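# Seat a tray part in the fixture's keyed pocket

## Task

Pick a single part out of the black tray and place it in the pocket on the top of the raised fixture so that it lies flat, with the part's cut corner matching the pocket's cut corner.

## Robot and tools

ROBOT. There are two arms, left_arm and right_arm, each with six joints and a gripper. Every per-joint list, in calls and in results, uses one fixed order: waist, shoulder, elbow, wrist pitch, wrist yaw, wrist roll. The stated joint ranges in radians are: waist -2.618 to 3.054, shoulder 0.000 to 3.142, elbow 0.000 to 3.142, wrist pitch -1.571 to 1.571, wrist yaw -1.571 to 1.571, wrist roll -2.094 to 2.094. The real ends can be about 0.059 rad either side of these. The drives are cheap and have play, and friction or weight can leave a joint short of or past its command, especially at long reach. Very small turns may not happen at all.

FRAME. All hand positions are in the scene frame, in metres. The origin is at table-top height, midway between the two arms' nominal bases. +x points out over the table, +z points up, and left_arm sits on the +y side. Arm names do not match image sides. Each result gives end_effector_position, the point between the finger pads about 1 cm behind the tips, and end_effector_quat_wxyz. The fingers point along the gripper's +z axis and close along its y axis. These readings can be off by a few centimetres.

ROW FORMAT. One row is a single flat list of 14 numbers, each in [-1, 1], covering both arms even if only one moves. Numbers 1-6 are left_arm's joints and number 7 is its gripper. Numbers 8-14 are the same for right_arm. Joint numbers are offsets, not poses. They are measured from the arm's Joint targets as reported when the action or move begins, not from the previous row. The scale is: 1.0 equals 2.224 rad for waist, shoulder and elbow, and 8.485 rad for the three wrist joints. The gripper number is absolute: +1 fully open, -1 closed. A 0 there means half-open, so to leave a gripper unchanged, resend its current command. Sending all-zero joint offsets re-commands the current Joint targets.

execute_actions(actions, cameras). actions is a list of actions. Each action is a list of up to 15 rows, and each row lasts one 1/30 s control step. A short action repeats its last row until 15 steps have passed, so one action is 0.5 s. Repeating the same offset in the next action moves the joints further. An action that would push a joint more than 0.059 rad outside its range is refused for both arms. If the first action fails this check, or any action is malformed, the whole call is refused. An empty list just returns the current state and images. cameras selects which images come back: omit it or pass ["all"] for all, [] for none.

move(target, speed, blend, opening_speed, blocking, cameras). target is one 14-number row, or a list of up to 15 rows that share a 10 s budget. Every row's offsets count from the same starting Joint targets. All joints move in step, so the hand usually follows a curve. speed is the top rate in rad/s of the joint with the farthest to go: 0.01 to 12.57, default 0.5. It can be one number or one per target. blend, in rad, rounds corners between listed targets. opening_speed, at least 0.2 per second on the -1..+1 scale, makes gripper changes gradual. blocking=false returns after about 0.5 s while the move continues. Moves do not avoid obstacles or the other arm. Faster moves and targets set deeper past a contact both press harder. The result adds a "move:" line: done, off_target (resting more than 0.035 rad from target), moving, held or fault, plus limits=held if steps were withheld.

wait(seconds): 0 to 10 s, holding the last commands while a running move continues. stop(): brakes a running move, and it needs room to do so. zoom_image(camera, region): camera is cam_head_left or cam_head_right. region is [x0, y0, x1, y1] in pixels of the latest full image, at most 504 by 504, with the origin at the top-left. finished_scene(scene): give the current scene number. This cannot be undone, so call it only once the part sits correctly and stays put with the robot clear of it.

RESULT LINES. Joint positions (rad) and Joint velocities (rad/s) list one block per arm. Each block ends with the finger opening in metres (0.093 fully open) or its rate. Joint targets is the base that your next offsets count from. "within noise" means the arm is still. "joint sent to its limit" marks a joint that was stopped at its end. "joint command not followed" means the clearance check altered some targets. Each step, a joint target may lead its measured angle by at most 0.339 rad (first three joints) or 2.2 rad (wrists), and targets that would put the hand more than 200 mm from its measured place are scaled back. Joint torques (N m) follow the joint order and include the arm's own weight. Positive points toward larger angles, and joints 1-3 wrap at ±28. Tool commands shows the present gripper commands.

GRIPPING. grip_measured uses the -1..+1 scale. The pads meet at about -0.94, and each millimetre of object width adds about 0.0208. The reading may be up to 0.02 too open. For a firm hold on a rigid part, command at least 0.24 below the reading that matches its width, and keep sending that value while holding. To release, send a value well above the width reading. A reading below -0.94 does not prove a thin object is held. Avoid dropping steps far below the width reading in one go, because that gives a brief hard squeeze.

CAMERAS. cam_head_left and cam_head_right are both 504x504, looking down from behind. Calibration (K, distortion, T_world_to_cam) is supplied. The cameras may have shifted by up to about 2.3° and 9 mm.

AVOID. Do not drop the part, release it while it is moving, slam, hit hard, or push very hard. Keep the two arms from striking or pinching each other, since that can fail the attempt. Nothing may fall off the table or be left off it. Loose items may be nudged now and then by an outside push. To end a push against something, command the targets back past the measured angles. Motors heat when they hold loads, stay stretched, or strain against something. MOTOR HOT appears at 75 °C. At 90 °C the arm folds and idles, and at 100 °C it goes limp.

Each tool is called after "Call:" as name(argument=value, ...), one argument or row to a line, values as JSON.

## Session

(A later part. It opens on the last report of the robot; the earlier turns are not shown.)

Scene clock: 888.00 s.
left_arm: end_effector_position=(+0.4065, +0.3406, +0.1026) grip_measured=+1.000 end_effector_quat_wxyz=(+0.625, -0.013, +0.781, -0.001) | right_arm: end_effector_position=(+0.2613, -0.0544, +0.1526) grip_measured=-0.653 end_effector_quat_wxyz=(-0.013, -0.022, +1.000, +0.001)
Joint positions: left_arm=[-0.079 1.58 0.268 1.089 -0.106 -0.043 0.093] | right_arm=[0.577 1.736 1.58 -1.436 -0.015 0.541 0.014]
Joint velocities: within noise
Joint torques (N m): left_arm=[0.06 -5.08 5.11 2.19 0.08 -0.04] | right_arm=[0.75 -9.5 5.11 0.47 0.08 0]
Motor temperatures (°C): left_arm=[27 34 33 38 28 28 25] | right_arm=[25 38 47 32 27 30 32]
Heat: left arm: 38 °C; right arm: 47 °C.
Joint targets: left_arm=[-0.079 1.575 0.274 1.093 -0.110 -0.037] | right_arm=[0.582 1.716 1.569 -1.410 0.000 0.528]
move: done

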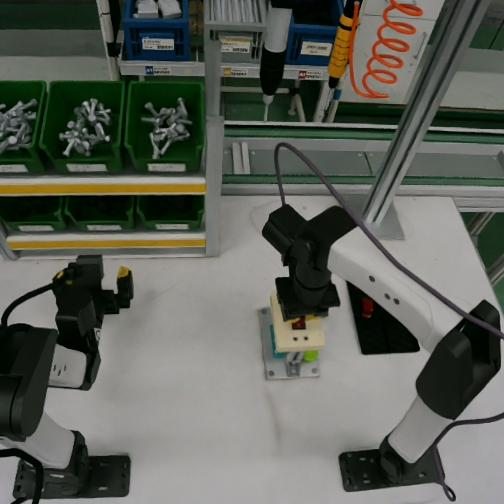

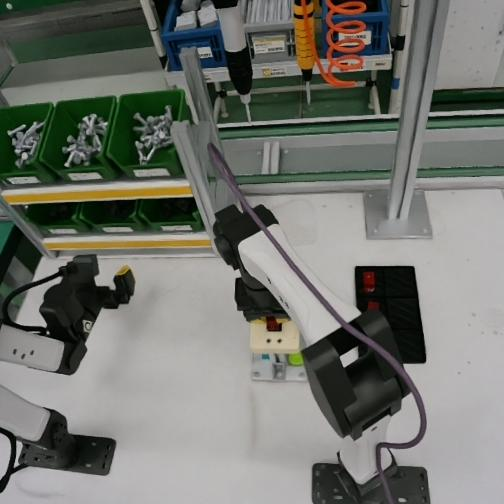

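Call:
move(
  target=[0,0,0,0,0,0,1,0.0018,-0.01371,-0.02082,0.0049,0.00212,-0.00271,-0.75],
  speed=0.1,
)

Call:
zoom_image(
  camera="cam_head_left",
  region=[288, 316, 310, 338],
)

Call:
zoom_image(
  camera="cam_head_right",
  region=[263, 316, 285, 338],
)

Scene clock: 938.97 s.
left_arm: end_effector_position=(+0.4065, +0.3406, +0.1026) grip_measured=+1.000 end_effector_quat_wxyz=(+0.625, -0.013, +0.781, -0.001) | right_arm: end_effector_position=(+0.2609, -0.0557, +0.1464) grip_measured=-0.653 end_effector_quat_wxyz=(-0.005, -0.035, +0.999, -0.001)
Joint positions: left_arm=[-0.079 1.58 0.268 1.089 -0.106 -0.043 0.093] | right_arm=[0.58 1.719 1.535 -1.396 -0.005 0.518 0.014]
Joint velocities: within noise
Joint torques (N m): left_arm=[0.06 -5.12 5.14 2.19 0.08 -0.02] | right_arm=[0.8 -10.56 5.03 0.5 0.18 -0.01]
Motor temperatures (°C): left_arm=[27 34 33 38 28 28 25] | right_arm=[25 43 42 32 27 30 32]
Heat: left arm: 38 °C; right arm: 43 °C.
Joint targets: left_arm=[-0.079 1.575 0.274 1.093 -0.110 -0.037] | right_arm=[0.585 1.686 1.522 -1.369 0.018 0.505]
move: done

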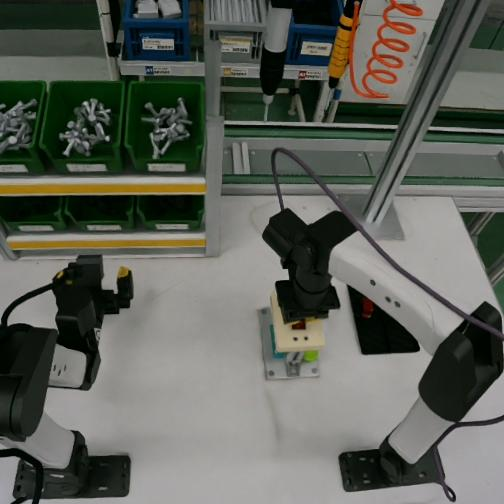

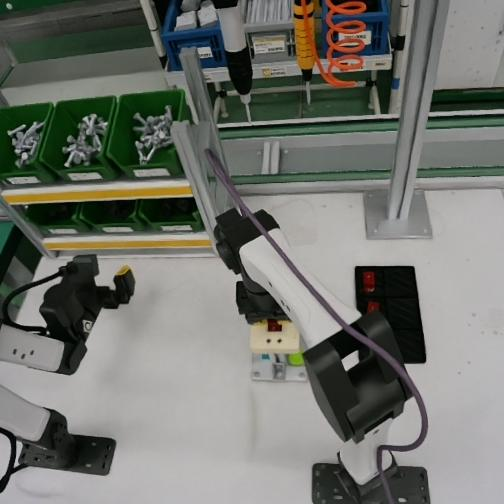

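Scaled by 22.909 from the camera's 504x504 image, which has a finer 720x720 frame.

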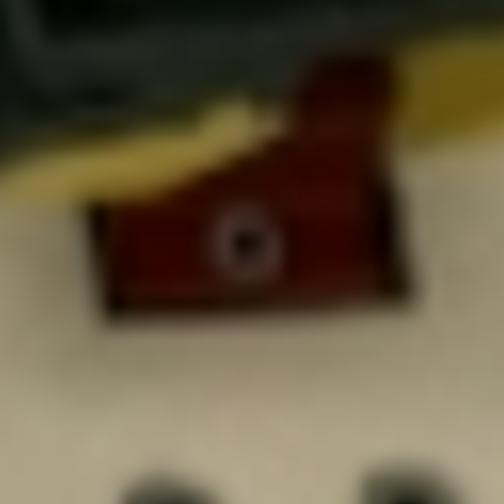

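Scaled by 22.909 from the camera's 504x504 image, which has a finer 720x720 frame.

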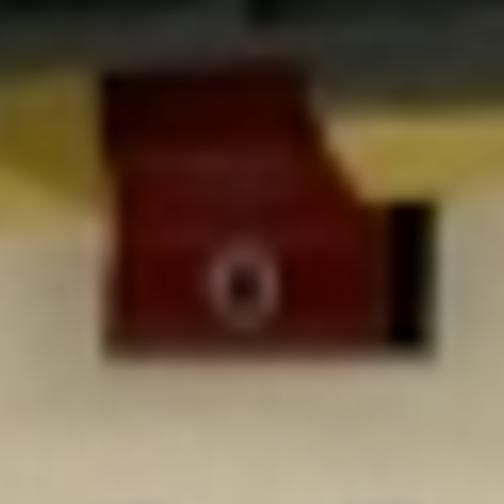

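Call:
move(
  target=[0,0,0,0,0,0,1,0,-0.0054,-0.01124,0.00283,0.00083,0,-0.75],
  speed=0.1,
)

Call:
zoom_image(
  camera="cam_head_left",
  region=[288, 316, 310, 338],
)

Call:
zoom_image(
  camera="cam_head_right",
  region=[263, 316, 285, 338],
)

Scene clock: 975.50 s.
left_arm: end_effector_position=(+0.4065, +0.3406, +0.1026) grip_measured=+1.000 end_effector_quat_wxyz=(+0.625, -0.013, +0.781, -0.001) | right_arm: end_effector_position=(+0.2617, -0.0567, +0.1434) grip_measured=-0.653 end_effector_quat_wxyz=(+0.002, -0.035, +0.999, -0.001)
Joint positions: left_arm=[-0.079 1.58 0.268 1.089 -0.106 -0.043 0.093] | right_arm=[0.58 1.707 1.509 -1.37 0.003 0.518 0.014]
Joint velocities: within noise
Joint torques (N m): left_arm=[0.14 -5.05 5.18 2.19 0.1 -0.02] | right_arm=[0.8 -10.48 5.07 0.52 0.17 0]
Motor temperatures (°C): left_arm=[27 34 33 38 28 28 25] | right_arm=[25 45 40 32 27 30 32]
Heat: left arm: 38 °C; right arm: 45 °C.
Joint targets: left_arm=[-0.079 1.575 0.274 1.093 -0.110 -0.037] | right_arm=[0.585 1.674 1.497 -1.345 0.025 0.505]
move: done

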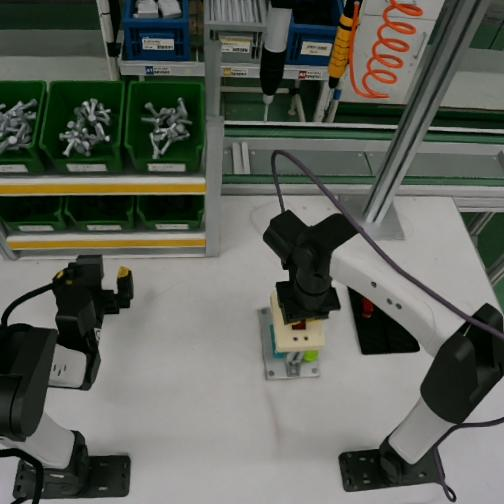

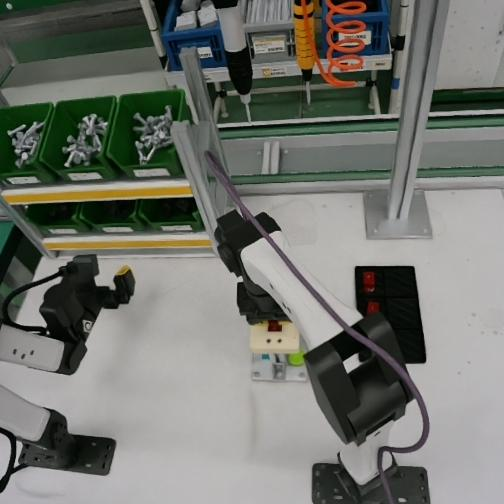

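Scaled by 22.909 from the camera's 504x504 image, which has a finer 720x720 frame.

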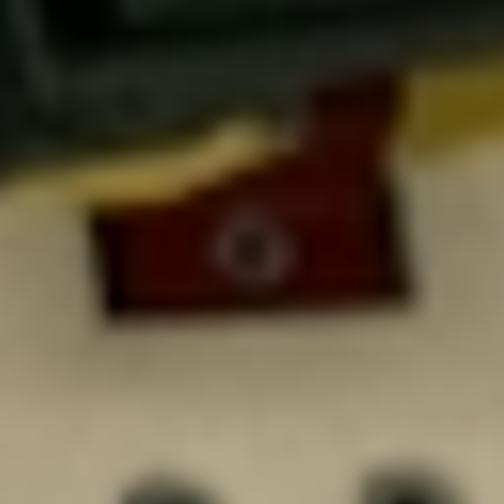

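Scaled by 22.909 from the camera's 504x504 image, which has a finer 720x720 frame.

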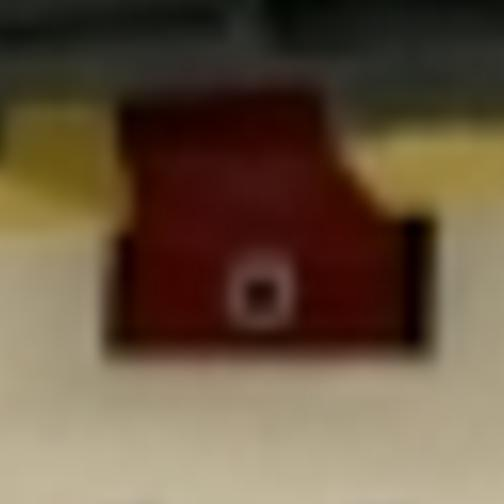

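Call:
move(
  target=[0,0,0,0,0,0,1,0,0,-0.00427,0.00147,0,0,-0.75],
  speed=0.1,
)

Call:
zoom_image(
  camera="cam_head_left",
  region=[288, 316, 310, 338],
)

Call:
zoom_image(
  camera="cam_head_right",
  region=[263, 316, 285, 338],
)

Scene clock: 1006.47 s.
left_arm: end_effector_position=(+0.4065, +0.3406, +0.1026) grip_measured=+1.000 end_effector_quat_wxyz=(+0.625, -0.013, +0.781, -0.001) | right_arm: end_effector_position=(+0.2624, -0.0565, +0.1417) grip_measured=-0.653 end_effector_quat_wxyz=(+0.004, -0.035, +0.999, -0.001)
Joint positions: left_arm=[-0.079 1.58 0.268 1.089 -0.106 -0.043 0.093] | right_arm=[0.58 1.707 1.503 -1.361 0.005 0.518 0.014]
Joint velocities: within noise
Joint torques (N m): left_arm=[0.1 -5.03 5.19 2.19 0.1 -0.02] | right_arm=[0.8 -10.51 4.86 0.57 0.16 0]
Motor temperatures (°C): left_arm=[27 34 33 38 28 28 25] | right_arm=[25 45 40 32 27 30 32]
Heat: left arm: 38 °C; right arm: 45 °C.
Joint targets: left_arm=[-0.079 1.575 0.274 1.093 -0.110 -0.037] | right_arm=[0.585 1.674 1.488 -1.332 0.025 0.505]
move: done

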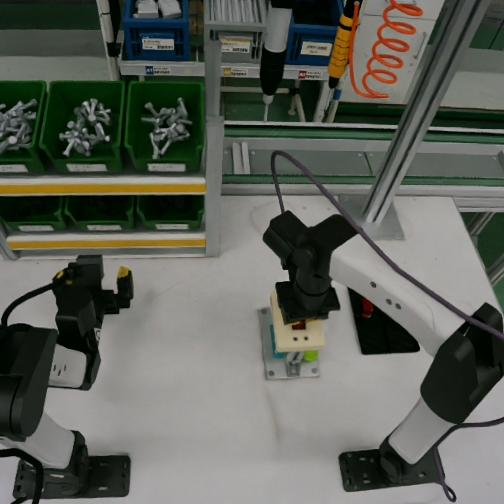

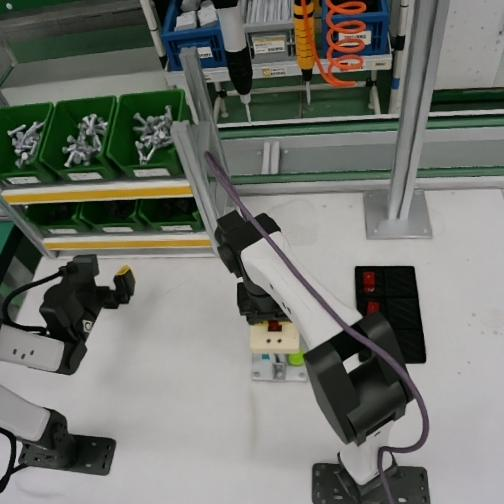

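Scaled by 22.909 from the camera's 504x504 image, which has a finer 720x720 frame.

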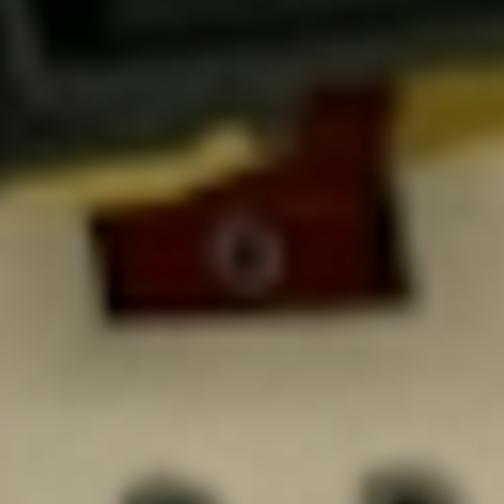

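Scaled by 22.909 from the camera's 504x504 image, which has a finer 720x720 frame.

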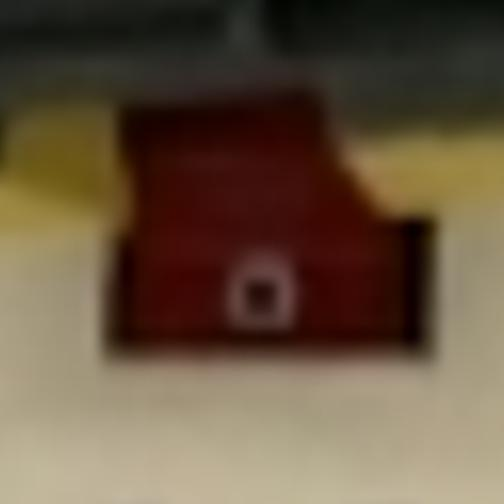

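Call:
move(
  target=[0,0,0,0,0,0,1,0,0,-0.0045,0.00118,0,0,-0.75],
  speed=0.1,
)

Call:
zoom_image(
  camera="cam_head_left",
  region=[288, 316, 310, 338],
)

Call:
zoom_image(
  camera="cam_head_right",
  region=[263, 316, 285, 338],
)

Scene clock: 1027.73 s.
left_arm: end_effector_position=(+0.4065, +0.3406, +0.1026) grip_measured=+1.000 end_effector_quat_wxyz=(+0.625, -0.013, +0.781, -0.001) | right_arm: end_effector_position=(+0.2622, -0.0567, +0.1416) grip_measured=-0.653 end_effector_quat_wxyz=(+0.006, -0.035, +0.999, +0.001)
Joint positions: left_arm=[-0.079 1.58 0.268 1.089 -0.106 -0.043 0.093] | right_arm=[0.58 1.7 1.494 -1.353 0.005 0.516 0.014]
Joint velocities: within noise
Joint torques (N m): left_arm=[0.1 -5.03 5.08 2.19 0.08 -0.03] | right_arm=[0.81 -9.81 4.77 0.6 0.16 0]
Motor temperatures (°C): left_arm=[27 34 33 38 28 28 25] | right_arm=[25 45 40 32 27 30 32]
Heat: left arm: 38 °C; right arm: 45 °C.
Joint targets: left_arm=[-0.079 1.575 0.274 1.093 -0.110 -0.037] | right_arm=[0.585 1.674 1.478 -1.322 0.025 0.505]
move: done

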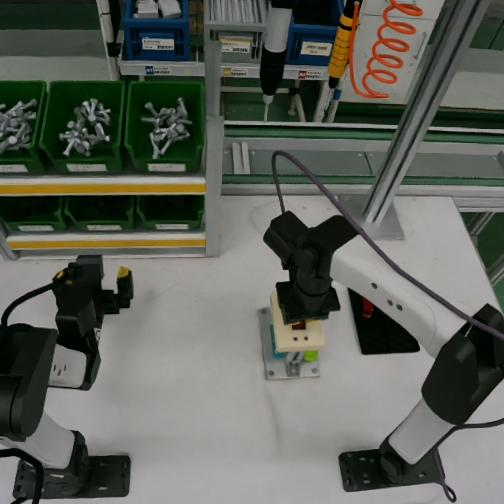

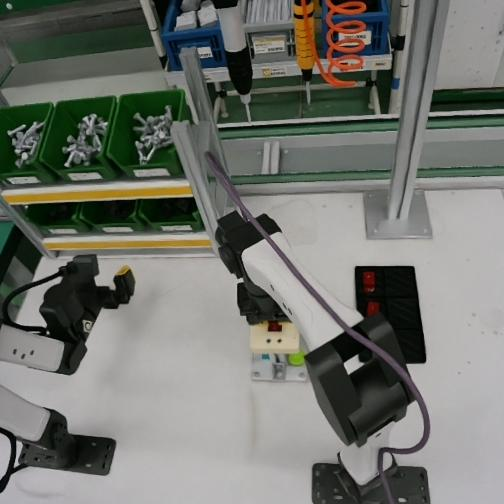

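Scaled by 22.909 from the camera's 504x504 image, which has a finer 720x720 frame.

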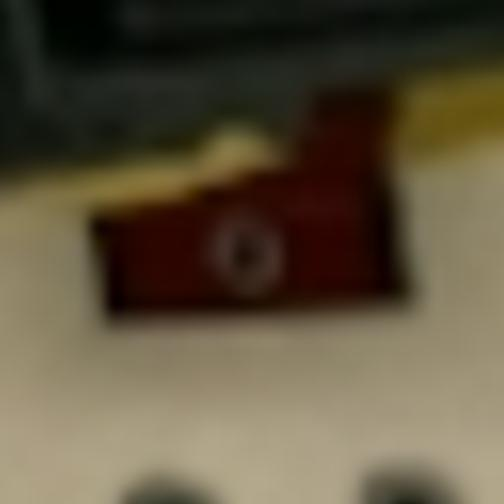

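Scaled by 22.909 from the camera's 504x504 image, which has a finer 720x720 frame.

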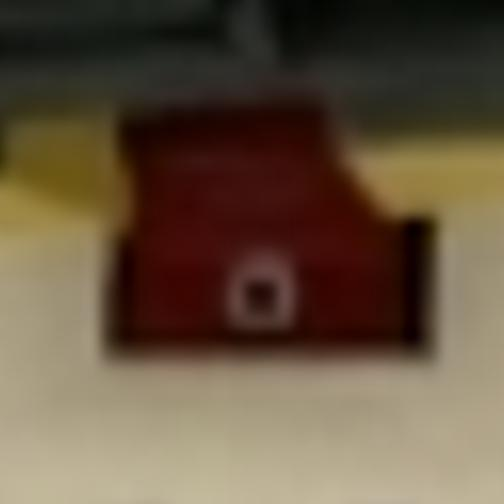

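Call:
move(
  target=[0,0,0,0,0,0,1,0,0,0,0,0,0,0.0],
  opening_speed=0.5,
)

Call:
zoom_image(
  camera="cam_head_left",
  region=[288, 316, 310, 338],
)

Call:
zoom_image(
  camera="cam_head_right",
  region=[263, 316, 285, 338],
)

Scene clock: 1055.47 s.
left_arm: end_effector_position=(+0.4065, +0.3406, +0.1026) grip_measured=+1.000 end_effector_quat_wxyz=(+0.625, -0.013, +0.781, -0.001) | right_arm: end_effector_position=(+0.2631, -0.0561, +0.1417) grip_measured=-0.003 end_effector_quat_wxyz=(+0.008, -0.035, +0.999, +0.002)
Joint positions: left_arm=[-0.079 1.58 0.268 1.089 -0.106 -0.043 0.093] | right_arm=[0.58 1.7 1.494 -1.349 0.005 0.516 0.045]
Joint velocities: within noise
Joint torques (N m): left_arm=[0.14 -5.07 5.16 2.19 0.08 -0.02] | right_arm=[0.8 -9.83 4.72 0.56 0.15 0]
Motor temperatures (°C): left_arm=[27 34 33 38 28 28 25] | right_arm=[25 47 38 32 27 30 32]
Heat: left arm: 38 °C; right arm: 47 °C.
Joint targets: left_arm=[-0.079 1.575 0.274 1.093 -0.110 -0.037] | right_arm=[0.585 1.674 1.478 -1.322 0.025 0.505]
move: done

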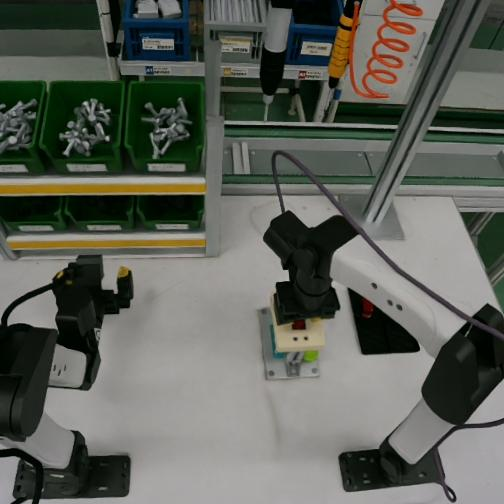

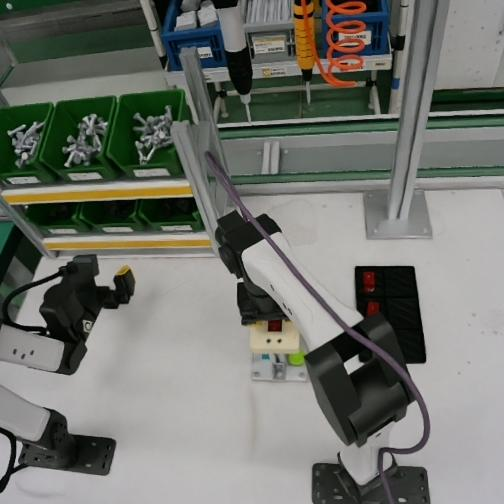

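Scaled by 22.909 from the camera's 504x504 image, which has a finer 720x720 frame.

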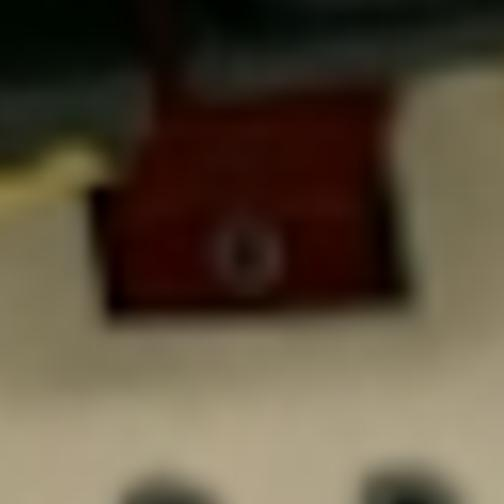

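Scaled by 22.909 from the camera's 504x504 image, which has a finer 720x720 frame.

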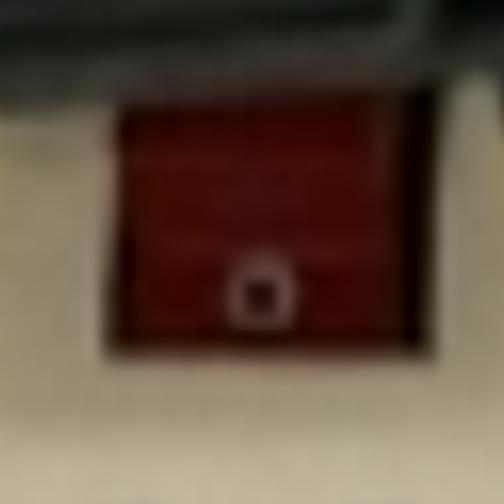

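Call:
move(
  target=[
    [0,0,0,0,0,0,1,0,0.0274,0.0926,-0.02275,0,0,0.0],
    [0,0,0,0,0,0,1,-0.398,0.0,0.0926,-0.02275,-0.003,0,0.0],
  ],
  speed=[0.2, 0.7],
  blend=0.02,
)

Call:
zoom_image(
  camera="cam_head_left",
  region=[265, 285, 330, 355],
)

Call:
zoom_image(
  camera="cam_head_right",
  region=[245, 285, 310, 355],
)

Call:
zoom_image(
  camera="cam_head_left",
  region=[282, 298, 314, 334],
)

Call:
zoom_image(
  camera="cam_head_right",
  region=[259, 298, 291, 334],
)

Scene clock: 1079.53 s.
left_arm: end_effector_position=(+0.4065, +0.3406, +0.1026) grip_measured=+1.000 end_effector_quat_wxyz=(+0.625, -0.013, +0.781, -0.001) | right_arm: end_effector_position=(+0.2996, -0.3172, +0.1828) grip_measured=-0.003 end_effector_quat_wxyz=(+0.015, +0.390, +0.921, -0.001)
Joint positions: left_arm=[-0.079 1.58 0.268 1.089 -0.106 -0.043 0.093] | right_arm=[-0.301 1.701 1.66 -1.501 0.005 0.509 0.045]
Joint velocities: within noise
Joint torques (N m): left_arm=[0.1 -5.11 5.08 2.2 0.09 -0.03] | right_arm=[0.35 -9.88 8.25 0.19 -0.12 0.01]
Motor temperatures (°C): left_arm=[27 34 33 38 28 28 25] | right_arm=[25 47 38 32 27 30 31]
Heat: left arm: 38 °C; right arm: 47 °C.
Joint targets: left_arm=[-0.079 1.575 0.274 1.093 -0.110 -0.037] | right_arm=[-0.300 1.674 1.684 -1.515 0.000 0.505]
move: done

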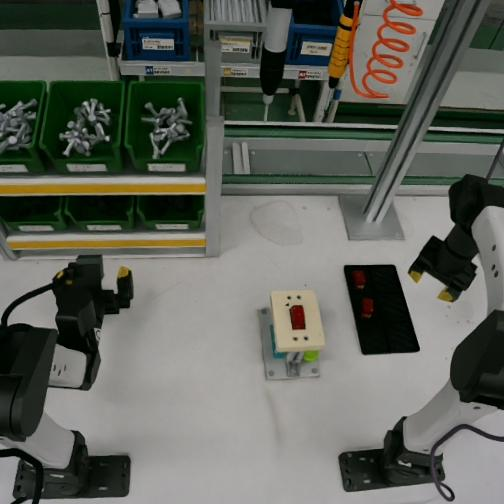

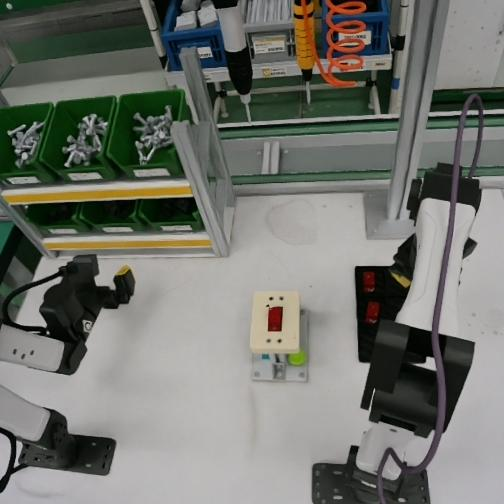

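Scaled by 7.200 from the camera's 504x504 image, which has a finer 720x720 frame.

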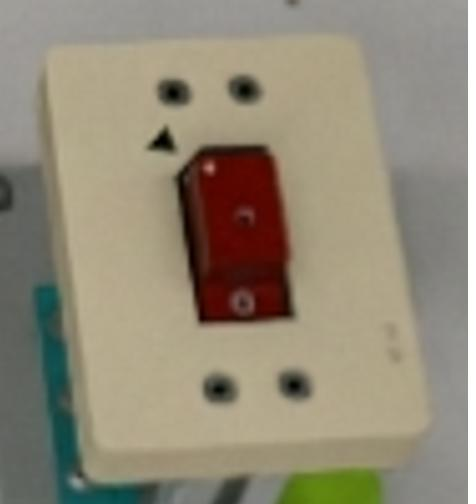

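Scaled by 7.200 from the camera's 504x504 image, which has a finer 720x720 frame.

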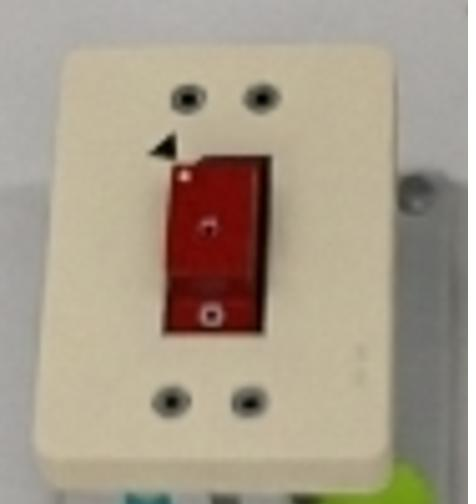

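Scaled by 14.000 from the camera's 504x504 image, which has a finer 720x720 frame.

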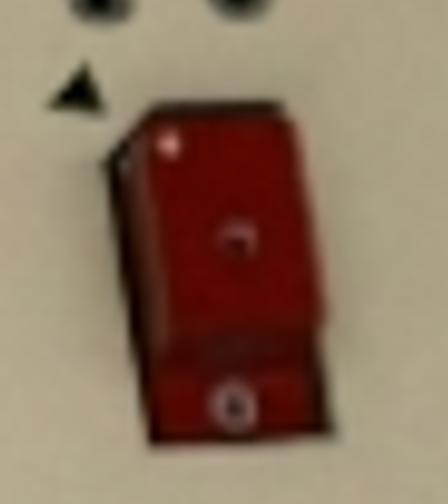

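Scaled by 14.000 from the camera's 504x504 image, which has a finer 720x720 frame.

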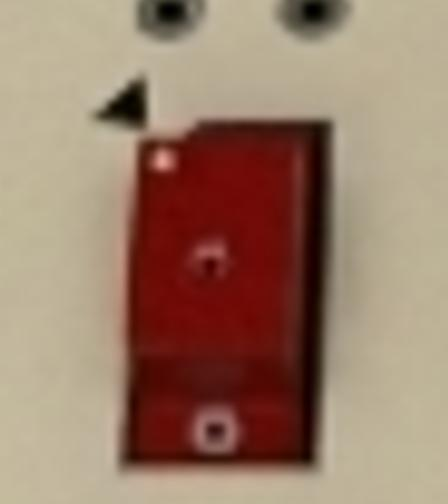

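Call:
finished_scene(
  scene=1,
)

The scene is finished: the task was done.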